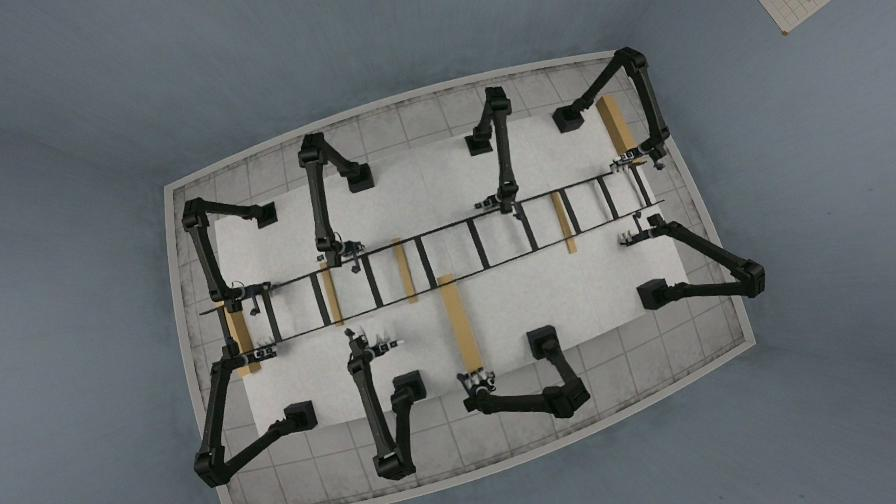

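>>> move(arm5={"target": [-1.1698, -0.116, 0.852, 0, 0, 1, 0], "speed": 0.08}, cameras=[])

>>> move(arm3={"joints": {"joint2_rad": 1.60}, "min_time_s": 2}, cameras=["cam_high", "arm8_cam_wrist", "arm5_cam_wrist"])

Scene clock: 712.20 s.
Joint torques (N m): arm1=[1.73 -13.51 10.1 -0.08 0.04 0.21] | arm2=[0.32 -33.03 17.22 -0.38 -0.56 -0.13] | arm3=[1.61 -30.27 13.86 0.53 -0.73 -0.14] | arm4=[-2.14 -12.04 7.42 1.18 -0.11 0.04] | arm5=[-1.08 -10.93 7.49 1.54 0.02 -0.07] | arm6=[0.91 -7.18 7.79 0.08 0.24 0.1] | arm7=[1.61 -14.27 4.85 0.06 0.89 -0.19] | arm8=[0.44 -10.7 6.87 0.75 0.11 0.09]
Motor temperatures (°C): arm1=[34 37 49 29 30 30] | arm2=[35 50 59 33 30 33] | arm3=[35 45 58 31 35 31] | arm4=[32 40 48 32 29 32] | arm5=[31 33 61 28 32 28] | arm6=[29 33 48 29 30 30] | arm7=[36 40 36 30 37 30] | arm8=[33 38 54 31 29 29]
Heat: arm1: hottest joint3_rad 49 °C; arm2: hottest joint3_rad 59 °C; arm3: hottest joint3_rad 58 °C; arm4: hottest joint3_rad 48 °C; arm5: hottest joint3_rad 61 °C; arm6: hottest joint3_rad 48 °C; arm7: hottest joint2_rad 40 °C; arm8: hottest joint3_rad 54 °C.
move: arm5 off_target
Joint velocities: within noise
arm1, arm2, arm3, arm4, arm6, arm7, arm8: as last shown
arm2.on_its_own: joint2_rad reads +1.696 and still pushes toward +1.470 since a time_out
arm2.hand: x=+0.3213 y=+0.0973 z=+0.8754 quat_wxyz=(-0.027, +1.000, -0.009, -0.004) (m; scene frame)
arm3.on_its_own: joint2_rad reads +1.707 and still pushes toward +1.540 since a time_out
arm5.joint_positions: joint1_rad=+0.118 joint2_rad=+1.642 joint3_rad=+1.144 joint4_rad=-1.077 joint5_rad=-0.007 joint6_rad=+0.075 hand_index_mcp=+0.753 hand_index_abd=+0.000 hand_index_pip=-0.745 hand_index_dip=+0.477 hand_middle_mcp=+0.753 hand_middle_abd=+0.001 hand_middle_pip=-0.745 hand_middle_dip=+0.478 hand_ring_mcp=+0.753 hand_ring_abd=-0.001 hand_ring_pip=-0.744 hand_ring_dip=+0.478 hand_thumb_cmc=+0.712 hand_thumb_axl=+0.691 hand_thumb_mcp=-0.600 hand_thumb_ipl=+0.168 hand_current_limit=+0.750 hand_speed=-0.600
arm5.joint_status: not commanded
arm5.hand_state: goal,goal,goal,goal,goal,goal,goal,goal,goal,goal,goal,goal,goal,goal,goal,goal
arm5.index_mcp_current_ma: 0
arm5.index_abd_current_ma: 0
arm5.index_pip_current_ma: 5
arm5.index_dip_current_ma: -2
arm5.middle_mcp_current_ma: 0
arm5.middle_abd_current_ma: 0
arm5.middle_pip_current_ma: 5
arm5.middle_dip_current_ma: -2
arm5.ring_mcp_current_ma: 0
arm5.ring_abd_current_ma: 0
arm5.ring_pip_current_ma: 6
arm5.ring_dip_current_ma: -2
arm5.thumb_cmc_current_ma: 19
arm5.thumb_axl_current_ma: 25
arm5.thumb_mcp_current_ma: 0
arm5.thumb_ipl_current_ma: 0
arm5.hand_goal_index_mcp: 0.754
arm5.hand_goal_index_abd: 0.000
arm5.hand_goal_index_pip: -0.750
arm5.hand_goal_index_dip: 0.480
arm5.hand_goal_middle_mcp: 0.754
arm5.hand_goal_middle_abd: 0.000
arm5.hand_goal_middle_pip: -0.750
arm5.hand_goal_middle_dip: 0.480
arm5.hand_goal_ring_mcp: 0.754
arm5.hand_goal_ring_abd: 0.000
arm5.hand_goal_ring_pip: -0.750
arm5.hand_goal_ring_dip: 0.480
arm5.hand_goal_thumb_cmc: 0.700
arm5.hand_goal_thumb_axl: 0.678
arm5.hand_goal_thumb_mcp: -0.600
arm5.hand_goal_thumb_ipl: 0.168
arm5.hand: x=-1.1744 y=-0.1244 z=+0.8592 quat_wxyz=(+0.002, -0.001, +1.000, -0.003) (m; scene frame)
arm5.hand_target: x=-1.1698 y=-0.1164 z=+0.8521 quat_wxyz=(+0.000, +0.000, +1.000, +0.000) (m; scene frame)
arm5.hand_status: off_target (0.012 m and 0.4 deg from the pose sent, 0.030 m and 1.3 deg at the start)
pictures: none
No camera images: "cameras" was empty.

Scene clock: 714.87 s.
Joint torques (N m): arm1=[1.85 -13.22 10.1 -0.03 0.08 0.21] | arm2=[-0.15 -32.85 17.22 -0.4 -0.52 -0.14] | arm3=[1.61 -26.93 13.75 0.47 -0.76 -0.13] | arm4=[-2.14 -12.04 7.38 1.18 -0.11 0.03] | arm5=[-1.73 -11.4 7.54 1.05 0.06 -0.09] | arm6=[0.79 -7.18 7.82 0.06 0.25 0.11] | arm7=[1.55 -14.39 4.85 0.05 0.89 -0.19] | arm8=[1.14 -9.47 6.89 0.59 0.11 0.11]
Motor temperatures (°C): arm1=[34 37 49 29 30 30] | arm2=[35 51 59 33 30 33] | arm3=[35 45 58 31 35 31] | arm4=[32 40 48 32 29 32] | arm5=[31 33 61 28 32 28] | arm6=[29 33 48 29 30 30] | arm7=[36 40 36 30 37 30] | arm8=[33 38 54 31 29 29]
Heat: arm1: hottest joint3_rad 49 °C; arm2: hottest joint3_rad 59 °C; arm3: hottest joint3_rad 58 °C; arm4: hottest joint3_rad 48 °C; arm5: hottest joint3_rad 61 °C; arm6: hottest joint3_rad 48 °C; arm7: hottest joint2_rad 40 °C; arm8: hottest joint3_rad 54 °C.
move: arm3 done
Joint velocities: within noise
arm1, arm2, arm4, arm5, arm6, arm7, arm8: as last shown
arm2.joint_positions: joint1_rad=-0.143 joint2_rad=+1.696 joint3_rad=+1.402 joint4_rad=-1.344 joint5_rad=+0.017 joint6_rad=-0.148 hand_index_mcp=+0.749 hand_index_abd=+0.004 hand_index_pip=+0.419 hand_index_dip=-0.676 hand_middle_mcp=+0.753 hand_middle_abd=+0.005 hand_middle_pip=+0.423 hand_middle_dip=-0.670 hand_ring_mcp=+0.777 hand_ring_abd=+0.011 hand_ring_pip=+0.426 hand_ring_dip=-0.660 hand_thumb_cmc=+0.714 hand_thumb_axl=+0.677 hand_thumb_mcp=+0.223 hand_thumb_ipl=+0.168 hand_current_limit=+0.750 hand_speed=-0.600
arm2.index_mcp_current_ma: 60
arm2.index_pip_current_ma: 151
arm2.middle_pip_current_ma: 163
arm2.on_its_own: joint2_rad reads +1.696 and still pushes toward +1.470 since a time_out
arm2.hand: x=+0.3213 y=+0.0973 z=+0.8754 quat_wxyz=(-0.027, +1.000, -0.008, -0.004) (m; scene frame)
arm3.joint_positions: joint1_rad=-0.228 joint2_rad=+1.725 joint3_rad=+1.385 joint4_rad=-1.270 joint5_rad=+0.013 joint6_rad=-0.219 hand_index_mcp=+0.771 hand_index_abd=+0.005 hand_index_pip=+0.403 hand_index_dip=-0.708 hand_middle_mcp=+0.782 hand_middle_abd=+0.004 hand_middle_pip=+0.420 hand_middle_dip=-0.685 hand_ring_mcp=+0.799 hand_ring_abd=+0.006 hand_ring_pip=+0.437 hand_ring_dip=-0.662 hand_thumb_cmc=+0.715 hand_thumb_axl=+0.677 hand_thumb_mcp=+0.222 hand_thumb_ipl=+0.168 hand_current_limit=+0.750 hand_speed=-0.600
arm3.joint_status: all done
arm3.hand_state: blocked,goal,blocked,blocked,blocked,goal,blocked,blocked,blocked,goal,blocked,blocked,goal,goal,goal,goal
arm3.index_mcp_current_ma: 32
arm3.index_abd_current_ma: 1
arm3.index_pip_current_ma: 51
arm3.index_dip_current_ma: 51
arm3.middle_mcp_current_ma: 79
arm3.middle_abd_current_ma: 1
arm3.middle_pip_current_ma: 89
arm3.middle_dip_current_ma: 105
arm3.ring_mcp_current_ma: 97
arm3.ring_abd_current_ma: 1
arm3.ring_pip_current_ma: 136
arm3.ring_dip_current_ma: 173
arm3.thumb_cmc_current_ma: 0
arm3.thumb_axl_current_ma: 0
arm3.thumb_mcp_current_ma: -1
arm3.thumb_ipl_current_ma: 0
arm3.hand_goal_index_mcp: 0.740
arm3.hand_goal_index_abd: 0.000
arm3.hand_goal_index_pip: 0.360
arm3.hand_goal_index_dip: -0.750
arm3.hand_goal_middle_mcp: 0.730
arm3.hand_goal_middle_abd: 0.000
arm3.hand_goal_middle_pip: 0.360
arm3.hand_goal_middle_dip: -0.750
arm3.hand_goal_ring_mcp: 0.740
arm3.hand_goal_ring_abd: 0.000
arm3.hand_goal_ring_pip: 0.360
arm3.hand_goal_ring_dip: -0.750
arm3.hand_goal_thumb_cmc: 0.714
arm3.hand_goal_thumb_axl: 0.678
arm3.hand_goal_thumb_mcp: 0.226
arm3.hand_goal_thumb_ipl: 0.168
arm3.hand: x=-0.5362 y=+0.0916 z=+0.8950 quat_wxyz=(-0.019, +1.000, -0.012, +0.004) (m; scene frame)
arm3.hand_target: x=-0.5347 y=+0.0650 z=+1.0091 quat_wxyz=(+0.091, +0.996, +0.000, -0.011) (m; scene frame)
arm3.hand_status: not commanded
arm5.joint_positions: joint1_rad=+0.118 joint2_rad=+1.645 joint3_rad=+1.144 joint4_rad=-1.064 joint5_rad=-0.008 joint6_rad=+0.075 hand_index_mcp=+0.753 hand_index_abd=+0.000 hand_index_pip=-0.745 hand_index_dip=+0.477 hand_middle_mcp=+0.753 hand_middle_abd=+0.001 hand_middle_pip=-0.745 hand_middle_dip=+0.478 hand_ring_mcp=+0.753 hand_ring_abd=-0.001 hand_ring_pip=-0.744 hand_ring_dip=+0.478 hand_thumb_cmc=+0.703 hand_thumb_axl=+0.680 hand_thumb_mcp=-0.600 hand_thumb_ipl=+0.168 hand_current_limit=+0.750 hand_speed=-0.600
arm5.thumb_cmc_current_ma: 2
arm5.thumb_axl_current_ma: 3
arm5.hand: x=-1.1747 y=-0.1215 z=+0.8587 quat_wxyz=(+0.001, -0.001, +1.000, +0.001) (m; scene frame)
pictures: arm5_cam_wrist, arm8_cam_wrist, cam_high
Images, in order (width x height): arm5_cam_wrist 896x504, arm8_cam_wrist 896x504, cam_high 896x504.

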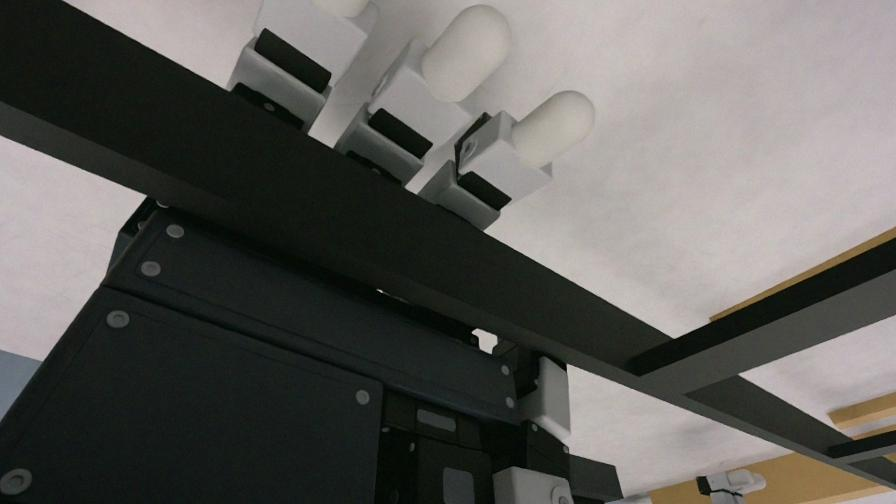

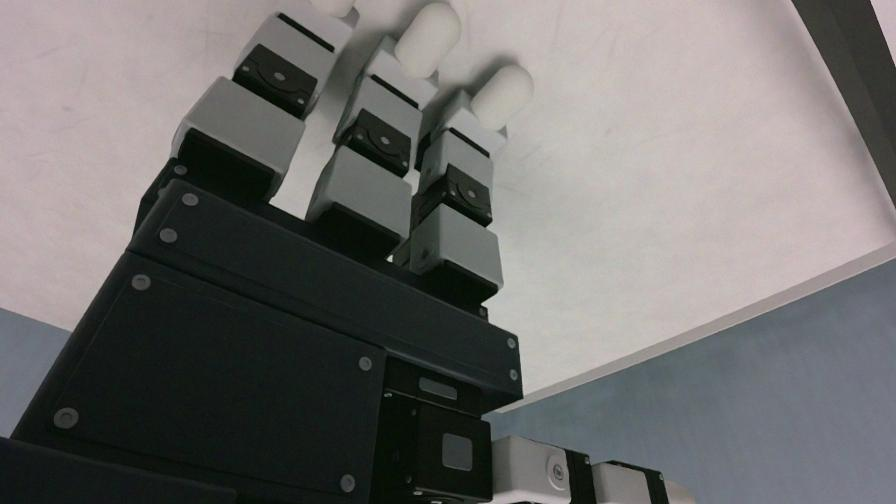

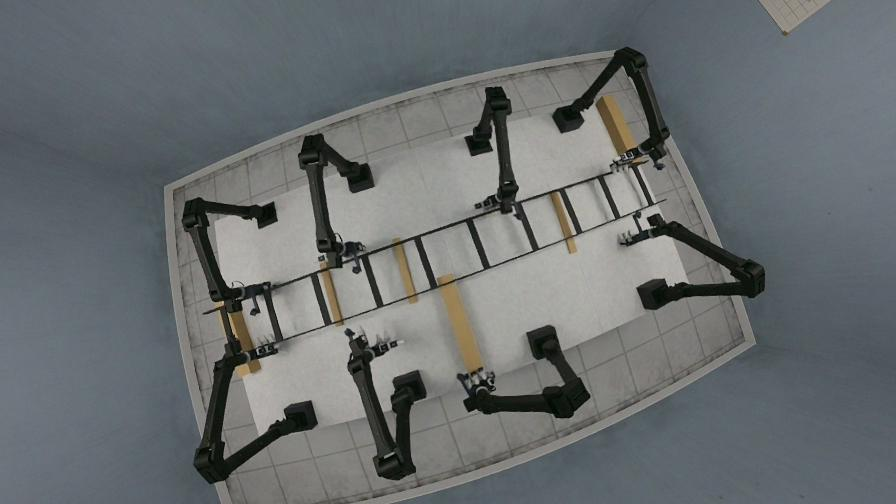

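>>> move(arm3={"joints": {"joint2_rad": 1.66}, "min_time_s": 2}, arm5={"target": [-1.1698, -0.116, 0.838, 0, 0, 1, 0], "speed": 0.08}, cameras=["cam_high", "arm8_cam_wrist", "arm5_cam_wrist"])

Scene clock: 717.80 s.
Joint torques (N m): arm1=[1.67 -13.04 9.95 -0.06 0.07 0.21] | arm2=[-0.09 -32.62 17.24 -0.53 -0.25 -0.14] | arm3=[1.61 -27.11 13.55 0.2 -0.74 -0.13] | arm4=[-2.14 -12.04 7.42 1.11 -0.09 0.02] | arm5=[-0.73 -12.22 6.35 1.26 0.03 -0.07] | arm6=[0.91 -7.06 7.75 0.06 0.23 0.11] | arm7=[1.49 -14.51 4.83 0.09 0.89 -0.18] | arm8=[-0.21 -10.75 6.98 0.72 0.12 0.07]
Motor temperatures (°C): arm1=[34 37 49 29 30 30] | arm2=[35 52 59 33 30 33] | arm3=[35 45 58 31 35 31] | arm4=[32 40 48 32 29 32] | arm5=[31 33 60 28 32 28] | arm6=[29 33 47 29 30 30] | arm7=[36 40 36 30 37 30] | arm8=[33 38 53 31 29 29]
Heat: arm1: hottest joint3_rad 49 °C; arm2: hottest joint3_rad 59 °C; arm3: hottest joint3_rad 58 °C; arm4: hottest joint3_rad 48 °C; arm5: hottest joint3_rad 60 °C; arm6: hottest joint3_rad 47 °C; arm7: hottest joint2_rad 40 °C; arm8: hottest joint3_rad 53 °C.
move: arm3 done; arm5 off_target
Joint velocities: within noise
arm1, arm2, arm4, arm6, arm7, arm8: as last shown
arm2.joint_positions: joint1_rad=-0.143 joint2_rad=+1.696 joint3_rad=+1.402 joint4_rad=-1.340 joint5_rad=+0.008 joint6_rad=-0.150 hand_index_mcp=+0.752 hand_index_abd=+0.004 hand_index_pip=+0.432 hand_index_dip=-0.664 hand_middle_mcp=+0.753 hand_middle_abd=+0.005 hand_middle_pip=+0.425 hand_middle_dip=-0.667 hand_ring_mcp=+0.772 hand_ring_abd=+0.011 hand_ring_pip=+0.426 hand_ring_dip=-0.671 hand_thumb_cmc=+0.714 hand_thumb_axl=+0.677 hand_thumb_mcp=+0.223 hand_thumb_ipl=+0.168 hand_current_limit=+0.750 hand_speed=-0.600
arm2.index_mcp_current_ma: 69
arm2.index_pip_current_ma: 195
arm2.index_dip_current_ma: 255
arm2.middle_pip_current_ma: 170
arm2.middle_dip_current_ma: 242
arm2.ring_mcp_current_ma: 136
arm2.ring_dip_current_ma: 227
arm2.on_its_own: joint2_rad reads +1.696 and still pushes toward +1.470 since a time_out
arm2.hand: x=+0.3228 y=+0.0960 z=+0.8756 quat_wxyz=(-0.025, +1.000, -0.007, +0.000) (m; scene frame)
arm3.joint_positions: joint1_rad=-0.228 joint2_rad=+1.779 joint3_rad=+1.385 joint4_rad=-1.267 joint5_rad=+0.012 joint6_rad=-0.219 hand_index_mcp=+0.775 hand_index_abd=+0.006 hand_index_pip=+0.411 hand_index_dip=-0.702 hand_middle_mcp=+0.783 hand_middle_abd=+0.004 hand_middle_pip=+0.421 hand_middle_dip=-0.685 hand_ring_mcp=+0.797 hand_ring_abd=+0.006 hand_ring_pip=+0.437 hand_ring_dip=-0.666 hand_thumb_cmc=+0.715 hand_thumb_axl=+0.677 hand_thumb_mcp=+0.222 hand_thumb_ipl=+0.168 hand_current_limit=+0.750 hand_speed=-0.600
arm3.joint_status: all done
arm3.hand_state: blocked,goal,blocked,blocked,blocked,goal,blocked,blocked,blocked,goal,blocked,blocked,goal,goal,goal,goal
arm3.index_mcp_current_ma: 40
arm3.index_abd_current_ma: 2
arm3.index_pip_current_ma: 68
arm3.index_dip_current_ma: 63
arm3.middle_mcp_current_ma: 82
arm3.middle_abd_current_ma: 1
arm3.middle_pip_current_ma: 93
arm3.middle_dip_current_ma: 105
arm3.ring_mcp_current_ma: 92
arm3.ring_abd_current_ma: 1
arm3.ring_pip_current_ma: 136
arm3.ring_dip_current_ma: 161
arm3.thumb_cmc_current_ma: 0
arm3.thumb_axl_current_ma: 0
arm3.thumb_mcp_current_ma: -1
arm3.thumb_ipl_current_ma: 0
arm3.hand_goal_index_mcp: 0.740
arm3.hand_goal_index_abd: 0.000
arm3.hand_goal_index_pip: 0.360
arm3.hand_goal_index_dip: -0.750
arm3.hand_goal_middle_mcp: 0.730
arm3.hand_goal_middle_abd: 0.000
arm3.hand_goal_middle_pip: 0.360
arm3.hand_goal_middle_dip: -0.750
arm3.hand_goal_ring_mcp: 0.740
arm3.hand_goal_ring_abd: 0.000
arm3.hand_goal_ring_pip: 0.360
arm3.hand_goal_ring_dip: -0.750
arm3.hand_goal_thumb_cmc: 0.714
arm3.hand_goal_thumb_axl: 0.678
arm3.hand_goal_thumb_mcp: 0.226
arm3.hand_goal_thumb_ipl: 0.168
arm3.hand: x=-0.5357 y=+0.0923 z=+0.8649 quat_wxyz=(-0.044, +0.999, -0.012, +0.010) (m; scene frame)
arm3.hand_target: x=-0.5356 y=+0.0601 z=+0.9736 quat_wxyz=(+0.062, +0.998, +0.000, -0.004) (m; scene frame)
arm3.hand_status: not commanded
arm4.joint_positions: joint1_rad=-0.141 joint2_rad=+1.779 joint3_rad=+1.470 joint4_rad=-1.340 joint5_rad=-0.014 joint6_rad=-0.114 hand_index_mcp=+0.720 hand_index_abd=+0.003 hand_index_pip=+0.363 hand_index_dip=-0.746 hand_middle_mcp=+0.721 hand_middle_abd=+0.003 hand_middle_pip=+0.363 hand_middle_dip=-0.747 hand_ring_mcp=+0.718 hand_ring_abd=-0.001 hand_ring_pip=+0.364 hand_ring_dip=-0.747 hand_thumb_cmc=+0.714 hand_thumb_axl=+0.677 hand_thumb_mcp=+0.222 hand_thumb_ipl=+0.168 hand_current_limit=+0.750 hand_speed=-0.600
arm4.hand: x=-1.1621 y=+0.0513 z=+0.8483 quat_wxyz=(-0.037, +0.999, +0.003, +0.006) (m; scene frame)
arm4.hand_target: x=-1.1645 y=+0.0457 z=+0.8412 quat_wxyz=(-0.037, +0.999, -0.001, +0.008) (m; scene frame)
arm5.joint_positions: joint1_rad=+0.118 joint2_rad=+1.665 joint3_rad=+1.144 joint4_rad=-1.028 joint5_rad=-0.009 joint6_rad=+0.075 hand_index_mcp=+0.755 hand_index_abd=-0.001 hand_index_pip=-0.744 hand_index_dip=+0.477 hand_middle_mcp=+0.753 hand_middle_abd=+0.001 hand_middle_pip=-0.745 hand_middle_dip=+0.478 hand_ring_mcp=+0.753 hand_ring_abd=-0.001 hand_ring_pip=-0.744 hand_ring_dip=+0.478 hand_thumb_cmc=+0.703 hand_thumb_axl=+0.681 hand_thumb_mcp=-0.601 hand_thumb_ipl=+0.168 hand_current_limit=+0.750 hand_speed=-0.600
arm5.joint_status: not commanded
arm5.hand_state: goal,goal,goal,goal,goal,goal,goal,goal,goal,goal,goal,goal,goal,goal,goal,goal
arm5.index_mcp_current_ma: 1
arm5.index_abd_current_ma: -1
arm5.index_pip_current_ma: 7
arm5.index_dip_current_ma: -2
arm5.middle_mcp_current_ma: 0
arm5.middle_abd_current_ma: 0
arm5.middle_pip_current_ma: 5
arm5.middle_dip_current_ma: -2
arm5.ring_mcp_current_ma: 0
arm5.ring_abd_current_ma: 0
arm5.ring_pip_current_ma: 6
arm5.ring_dip_current_ma: -2
arm5.thumb_cmc_current_ma: 2
arm5.thumb_axl_current_ma: 3
arm5.thumb_mcp_current_ma: -1
arm5.thumb_ipl_current_ma: 0
arm5.hand_goal_index_mcp: 0.754
arm5.hand_goal_index_abd: 0.000
arm5.hand_goal_index_pip: -0.750
arm5.hand_goal_index_dip: 0.480
arm5.hand_goal_middle_mcp: 0.754
arm5.hand_goal_middle_abd: 0.000
arm5.hand_goal_middle_pip: -0.750
arm5.hand_goal_middle_dip: 0.480
arm5.hand_goal_ring_mcp: 0.754
arm5.hand_goal_ring_abd: 0.000
arm5.hand_goal_ring_pip: -0.750
arm5.hand_goal_ring_dip: 0.480
arm5.hand_goal_thumb_cmc: 0.700
arm5.hand_goal_thumb_axl: 0.678
arm5.hand_goal_thumb_mcp: -0.600
arm5.hand_goal_thumb_ipl: 0.168
arm5.hand: x=-1.1751 y=-0.1138 z=+0.8513 quat_wxyz=(+0.000, -0.001, +1.000, +0.009) (m; scene frame)
arm5.hand_target: x=-1.1698 y=-0.1164 z=+0.8381 quat_wxyz=(+0.000, +0.000, +1.000, +0.000) (m; scene frame)
arm5.hand_status: off_target (0.014 m and 1.1 deg from the pose sent, 0.022 m and 0.2 deg at the start)
pictures: arm5_cam_wrist, arm8_cam_wrist, cam_high
Images, in order (width x height): arm5_cam_wrist 896x504, arm8_cam_wrist 896x504, cam_high 896x504.

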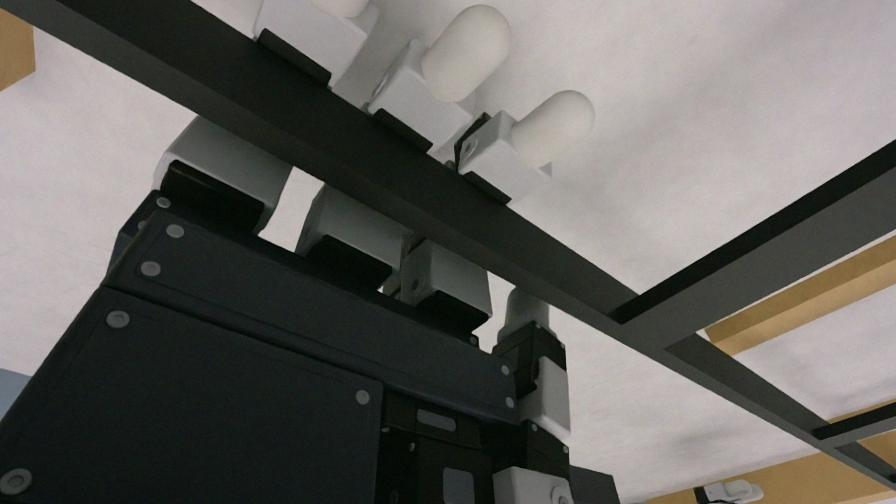

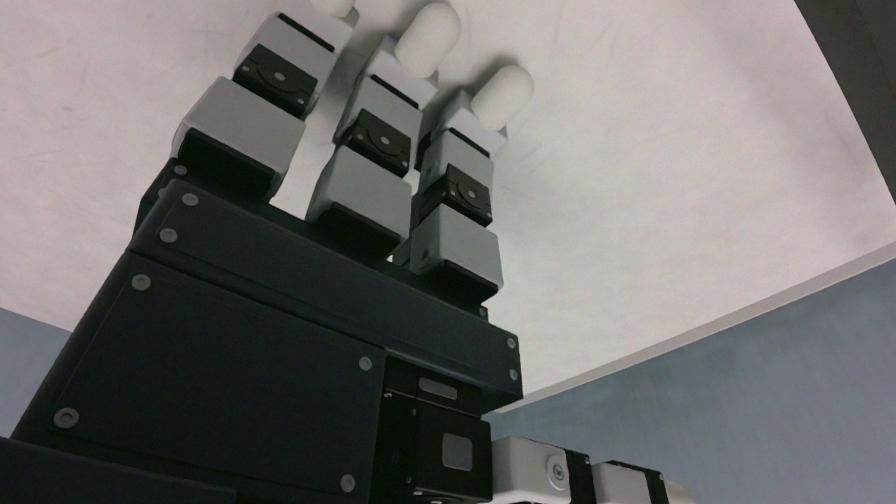

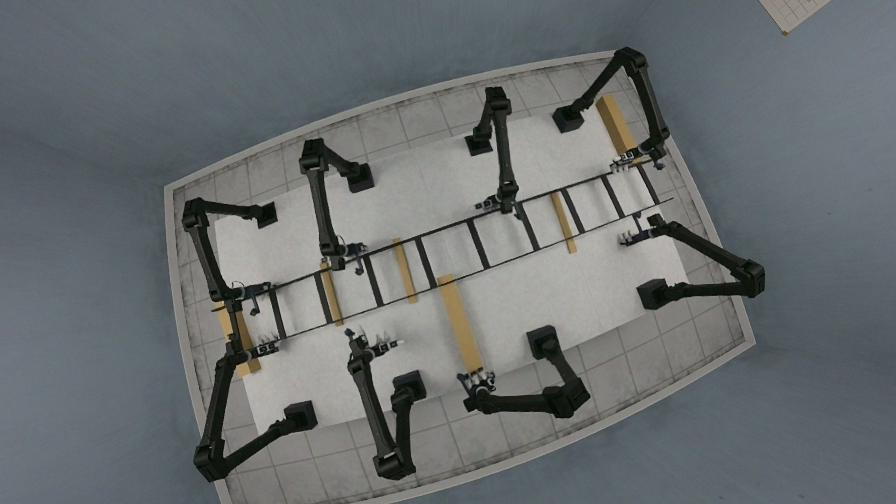

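>>> move(arm8={"target": [1.17, -0.235, 0.82, 0, 0, 1, 0], "speed": 0.15}, cameras=[])

>>> move(arm8={"joints": {"hand_index_mcp": 0.754, "hand_middle_mcp": 0.754, "hand_ring_mcp": 0.754, "hand_index_pip": -0.75, "hand_middle_pip": -0.75, "hand_ring_pip": -0.75, "hand_index_dip": 0.48, "hand_middle_dip": 0.48, "hand_ring_dip": 0.48}, "target": [1.17, -0.225, 0.802, 0, 0, 1, 0], "speed": 0.1}, cameras=["arm8_cam_wrist"])

Scene clock: 719.93 s.
Joint torques (N m): arm1=[1.73 -13.45 10.04 -0.08 0.03 0.19] | arm2=[0.26 -33.14 17.16 -0.49 -0.22 -0.13] | arm3=[1.55 -26.99 13.56 0.17 -0.74 -0.13] | arm4=[-2.14 -11.99 7.42 1.11 -0.08 0.02] | arm5=[-0.44 -11.52 6.54 1.26 0.05 -0.1] | arm6=[0.79 -7.06 7.76 0.03 0.25 0.11] | arm7=[1.44 -14.27 4.83 0.05 0.88 -0.19] | arm8=[0.79 -11.05 6.46 -0.21 0.14 0.14]
Motor temperatures (°C): arm1=[34 37 49 29 30 30] | arm2=[35 53 60 33 30 33] | arm3=[35 45 58 30 35 31] | arm4=[32 40 48 32 29 32] | arm5=[31 33 60 28 32 28] | arm6=[29 33 47 29 30 30] | arm7=[36 40 36 30 37 29] | arm8=[33 38 53 31 29 29]
Heat: arm1: hottest joint3_rad 49 °C; arm2: hottest joint3_rad 60 °C; arm3: hottest joint3_rad 58 °C; arm4: hottest joint3_rad 48 °C; arm5: hottest joint3_rad 60 °C; arm6: hottest joint3_rad 47 °C; arm7: hottest joint2_rad 40 °C; arm8: hottest joint3_rad 53 °C.
move: arm8 done
Joint velocities: within noise
arm1, arm2, arm3, arm4, arm5, arm6, arm7: as last shown
arm2.on_its_own: joint2_rad reads +1.696 and still pushes toward +1.470 since a time_out
arm8.joint_positions: joint1_rad=+0.023 joint2_rad=+1.518 joint3_rad=+0.753 joint4_rad=-0.816 joint5_rad=+0.010 joint6_rad=+0.067 hand_index_mcp=+0.803 hand_index_abd=-0.001 hand_index_pip=+0.434 hand_index_dip=-0.506 hand_middle_mcp=+0.803 hand_middle_abd=-0.002 hand_middle_pip=+0.434 hand_middle_dip=-0.506 hand_ring_mcp=+0.800 hand_ring_abd=+0.001 hand_ring_pip=+0.436 hand_ring_dip=-0.507 hand_thumb_cmc=+0.715 hand_thumb_axl=+0.677 hand_thumb_mcp=+0.223 hand_thumb_ipl=+0.168 hand_current_limit=+0.750 hand_speed=-0.600
arm8.joint_status: not commanded
arm8.hand_state: goal,goal,goal,goal,goal,goal,goal,goal,goal,goal,goal,goal,goal,goal,goal,goal
arm8.index_mcp_current_ma: -1
arm8.index_abd_current_ma: 0
arm8.index_pip_current_ma: -1
arm8.index_dip_current_ma: 3
arm8.middle_mcp_current_ma: -1
arm8.middle_abd_current_ma: -1
arm8.middle_pip_current_ma: -1
arm8.middle_dip_current_ma: 3
arm8.ring_mcp_current_ma: -3
arm8.ring_abd_current_ma: 0
arm8.ring_pip_current_ma: 0
arm8.ring_dip_current_ma: 2
arm8.thumb_cmc_current_ma: 0
arm8.thumb_axl_current_ma: 0
arm8.thumb_mcp_current_ma: -3
arm8.thumb_ipl_current_ma: 0
arm8.hand_goal_index_mcp: 0.804
arm8.hand_goal_index_abd: 0.000
arm8.hand_goal_index_pip: 0.436
arm8.hand_goal_index_dip: -0.510
arm8.hand_goal_middle_mcp: 0.804
arm8.hand_goal_middle_abd: 0.000
arm8.hand_goal_middle_pip: 0.436
arm8.hand_goal_middle_dip: -0.510
arm8.hand_goal_ring_mcp: 0.804
arm8.hand_goal_ring_abd: 0.000
arm8.hand_goal_ring_pip: 0.436
arm8.hand_goal_ring_dip: -0.510
arm8.hand_goal_thumb_cmc: 0.714
arm8.hand_goal_thumb_axl: 0.678
arm8.hand_goal_thumb_mcp: 0.226
arm8.hand_goal_thumb_ipl: 0.168
arm8.hand: x=+1.1709 y=-0.2299 z=+0.8170 quat_wxyz=(-0.001, -0.001, +1.000, +0.000) (m; scene frame)
arm8.hand_target: x=+1.1700 y=-0.2350 z=+0.8198 quat_wxyz=(+0.000, +0.000, +1.000, +0.000) (m; scene frame)
arm8.hand_status: done (0.006 m and 0.1 deg from the pose sent, 0.046 m and 0.5 deg at the start)
pictures: none
No camera images: "cameras" was empty.

Scene clock: 721.23 s.
Joint torques (N m): arm1=[1.55 -13.45 10.1 -0.08 0.05 0.22] | arm2=[0.15 -32.79 16.98 -0.43 -0.18 -0.1] | arm3=[1.67 -27.11 13.57 0.2 -0.74 -0.14] | arm4=[-2.14 -12.04 7.43 1.13 -0.08 0.01] | arm5=[-1.26 -11.05 6.34 1.17 0.03 -0.04] | arm6=[0.97 -7.18 7.8 0.03 0.24 0.11] | arm7=[1.44 -14.39 4.81 0.02 0.89 -0.19] | arm8=[1.08 -8.35 7.45 0.61 0.21 0.1]
Motor temperatures (°C): arm1=[34 37 49 29 30 30] | arm2=[35 53 60 33 30 33] | arm3=[35 46 58 30 35 31] | arm4=[32 40 48 32 29 32] | arm5=[31 33 60 28 32 28] | arm6=[29 33 47 29 30 30] | arm7=[36 40 36 30 37 29] | arm8=[33 38 53 31 29 29]
Heat: arm1: hottest joint3_rad 49 °C; arm2: hottest joint3_rad 60 °C; arm3: hottest joint3_rad 58 °C; arm4: hottest joint3_rad 48 °C; arm5: hottest joint3_rad 60 °C; arm6: hottest joint3_rad 47 °C; arm7: hottest joint2_rad 40 °C; arm8: hottest joint3_rad 53 °C.
move: arm8 done
Joint velocities: within noise
arm1, arm2, arm3, arm4, arm5, arm6, arm7: as last shown
arm2.on_its_own: joint2_rad reads +1.696 and still pushes toward +1.470 since a time_out
arm8.joint_positions: joint1_rad=+0.023 joint2_rad=+1.545 joint3_rad=+0.753 joint4_rad=-0.785 joint5_rad=+0.010 joint6_rad=+0.067 hand_index_mcp=+0.756 hand_index_abd=-0.001 hand_index_pip=-0.741 hand_index_dip=+0.478 hand_middle_mcp=+0.756 hand_middle_abd=-0.002 hand_middle_pip=-0.743 hand_middle_dip=+0.477 hand_ring_mcp=+0.756 hand_ring_abd=+0.001 hand_ring_pip=-0.743 hand_ring_dip=+0.478 hand_thumb_cmc=+0.715 hand_thumb_axl=+0.677 hand_thumb_mcp=+0.223 hand_thumb_ipl=+0.168 hand_current_limit=+0.750 hand_speed=-0.600
arm8.joint_status: all done
arm8.hand_state: goal,goal,goal,goal,goal,goal,goal,goal,goal,goal,goal,goal,goal,goal,goal,goal
arm8.index_mcp_current_ma: 1
arm8.index_abd_current_ma: 0
arm8.index_pip_current_ma: 9
arm8.index_dip_current_ma: -1
arm8.middle_mcp_current_ma: 1
arm8.middle_abd_current_ma: -1
arm8.middle_pip_current_ma: 7
arm8.middle_dip_current_ma: -2
arm8.ring_mcp_current_ma: 1
arm8.ring_abd_current_ma: 0
arm8.ring_pip_current_ma: 7
arm8.ring_dip_current_ma: -1
arm8.thumb_cmc_current_ma: 0
arm8.thumb_axl_current_ma: 0
arm8.thumb_mcp_current_ma: -3
arm8.thumb_ipl_current_ma: 0
arm8.hand_goal_index_mcp: 0.754
arm8.hand_goal_index_abd: 0.000
arm8.hand_goal_index_pip: -0.750
arm8.hand_goal_index_dip: 0.480
arm8.hand_goal_middle_mcp: 0.754
arm8.hand_goal_middle_abd: 0.000
arm8.hand_goal_middle_pip: -0.750
arm8.hand_goal_middle_dip: 0.480
arm8.hand_goal_ring_mcp: 0.754
arm8.hand_goal_ring_abd: 0.000
arm8.hand_goal_ring_pip: -0.750
arm8.hand_goal_ring_dip: 0.480
arm8.hand_goal_thumb_cmc: 0.714
arm8.hand_goal_thumb_axl: 0.678
arm8.hand_goal_thumb_mcp: 0.226
arm8.hand_goal_thumb_ipl: 0.168
arm8.hand: x=+1.1705 y=-0.2259 z=+0.8086 quat_wxyz=(-0.001, -0.001, +1.000, +0.002) (m; scene frame)
arm8.hand_target: x=+1.1699 y=-0.2252 z=+0.8021 quat_wxyz=(+0.000, +0.000, +1.000, +0.000) (m; scene frame)
arm8.hand_status: done (0.007 m and 0.3 deg from the pose sent, 0.016 m and 0.1 deg at the start)
pictures: arm8_cam_wrist
Images, in order (width x height): arm8_cam_wrist 896x504.

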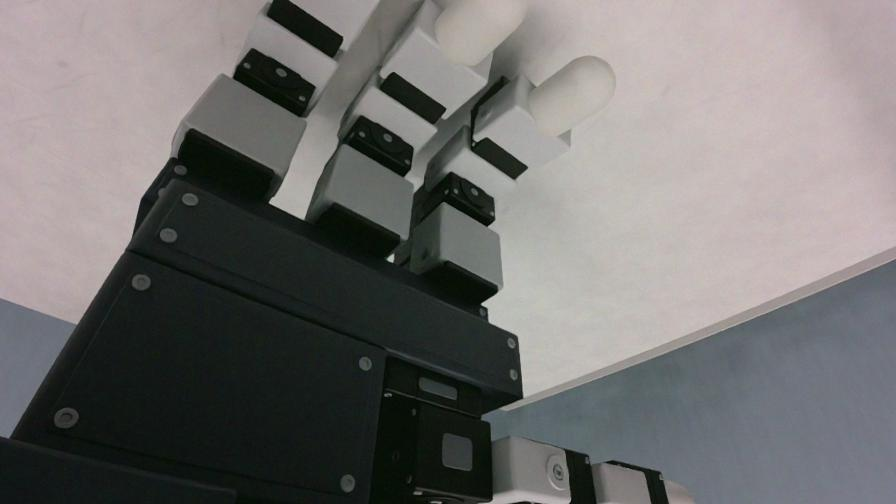

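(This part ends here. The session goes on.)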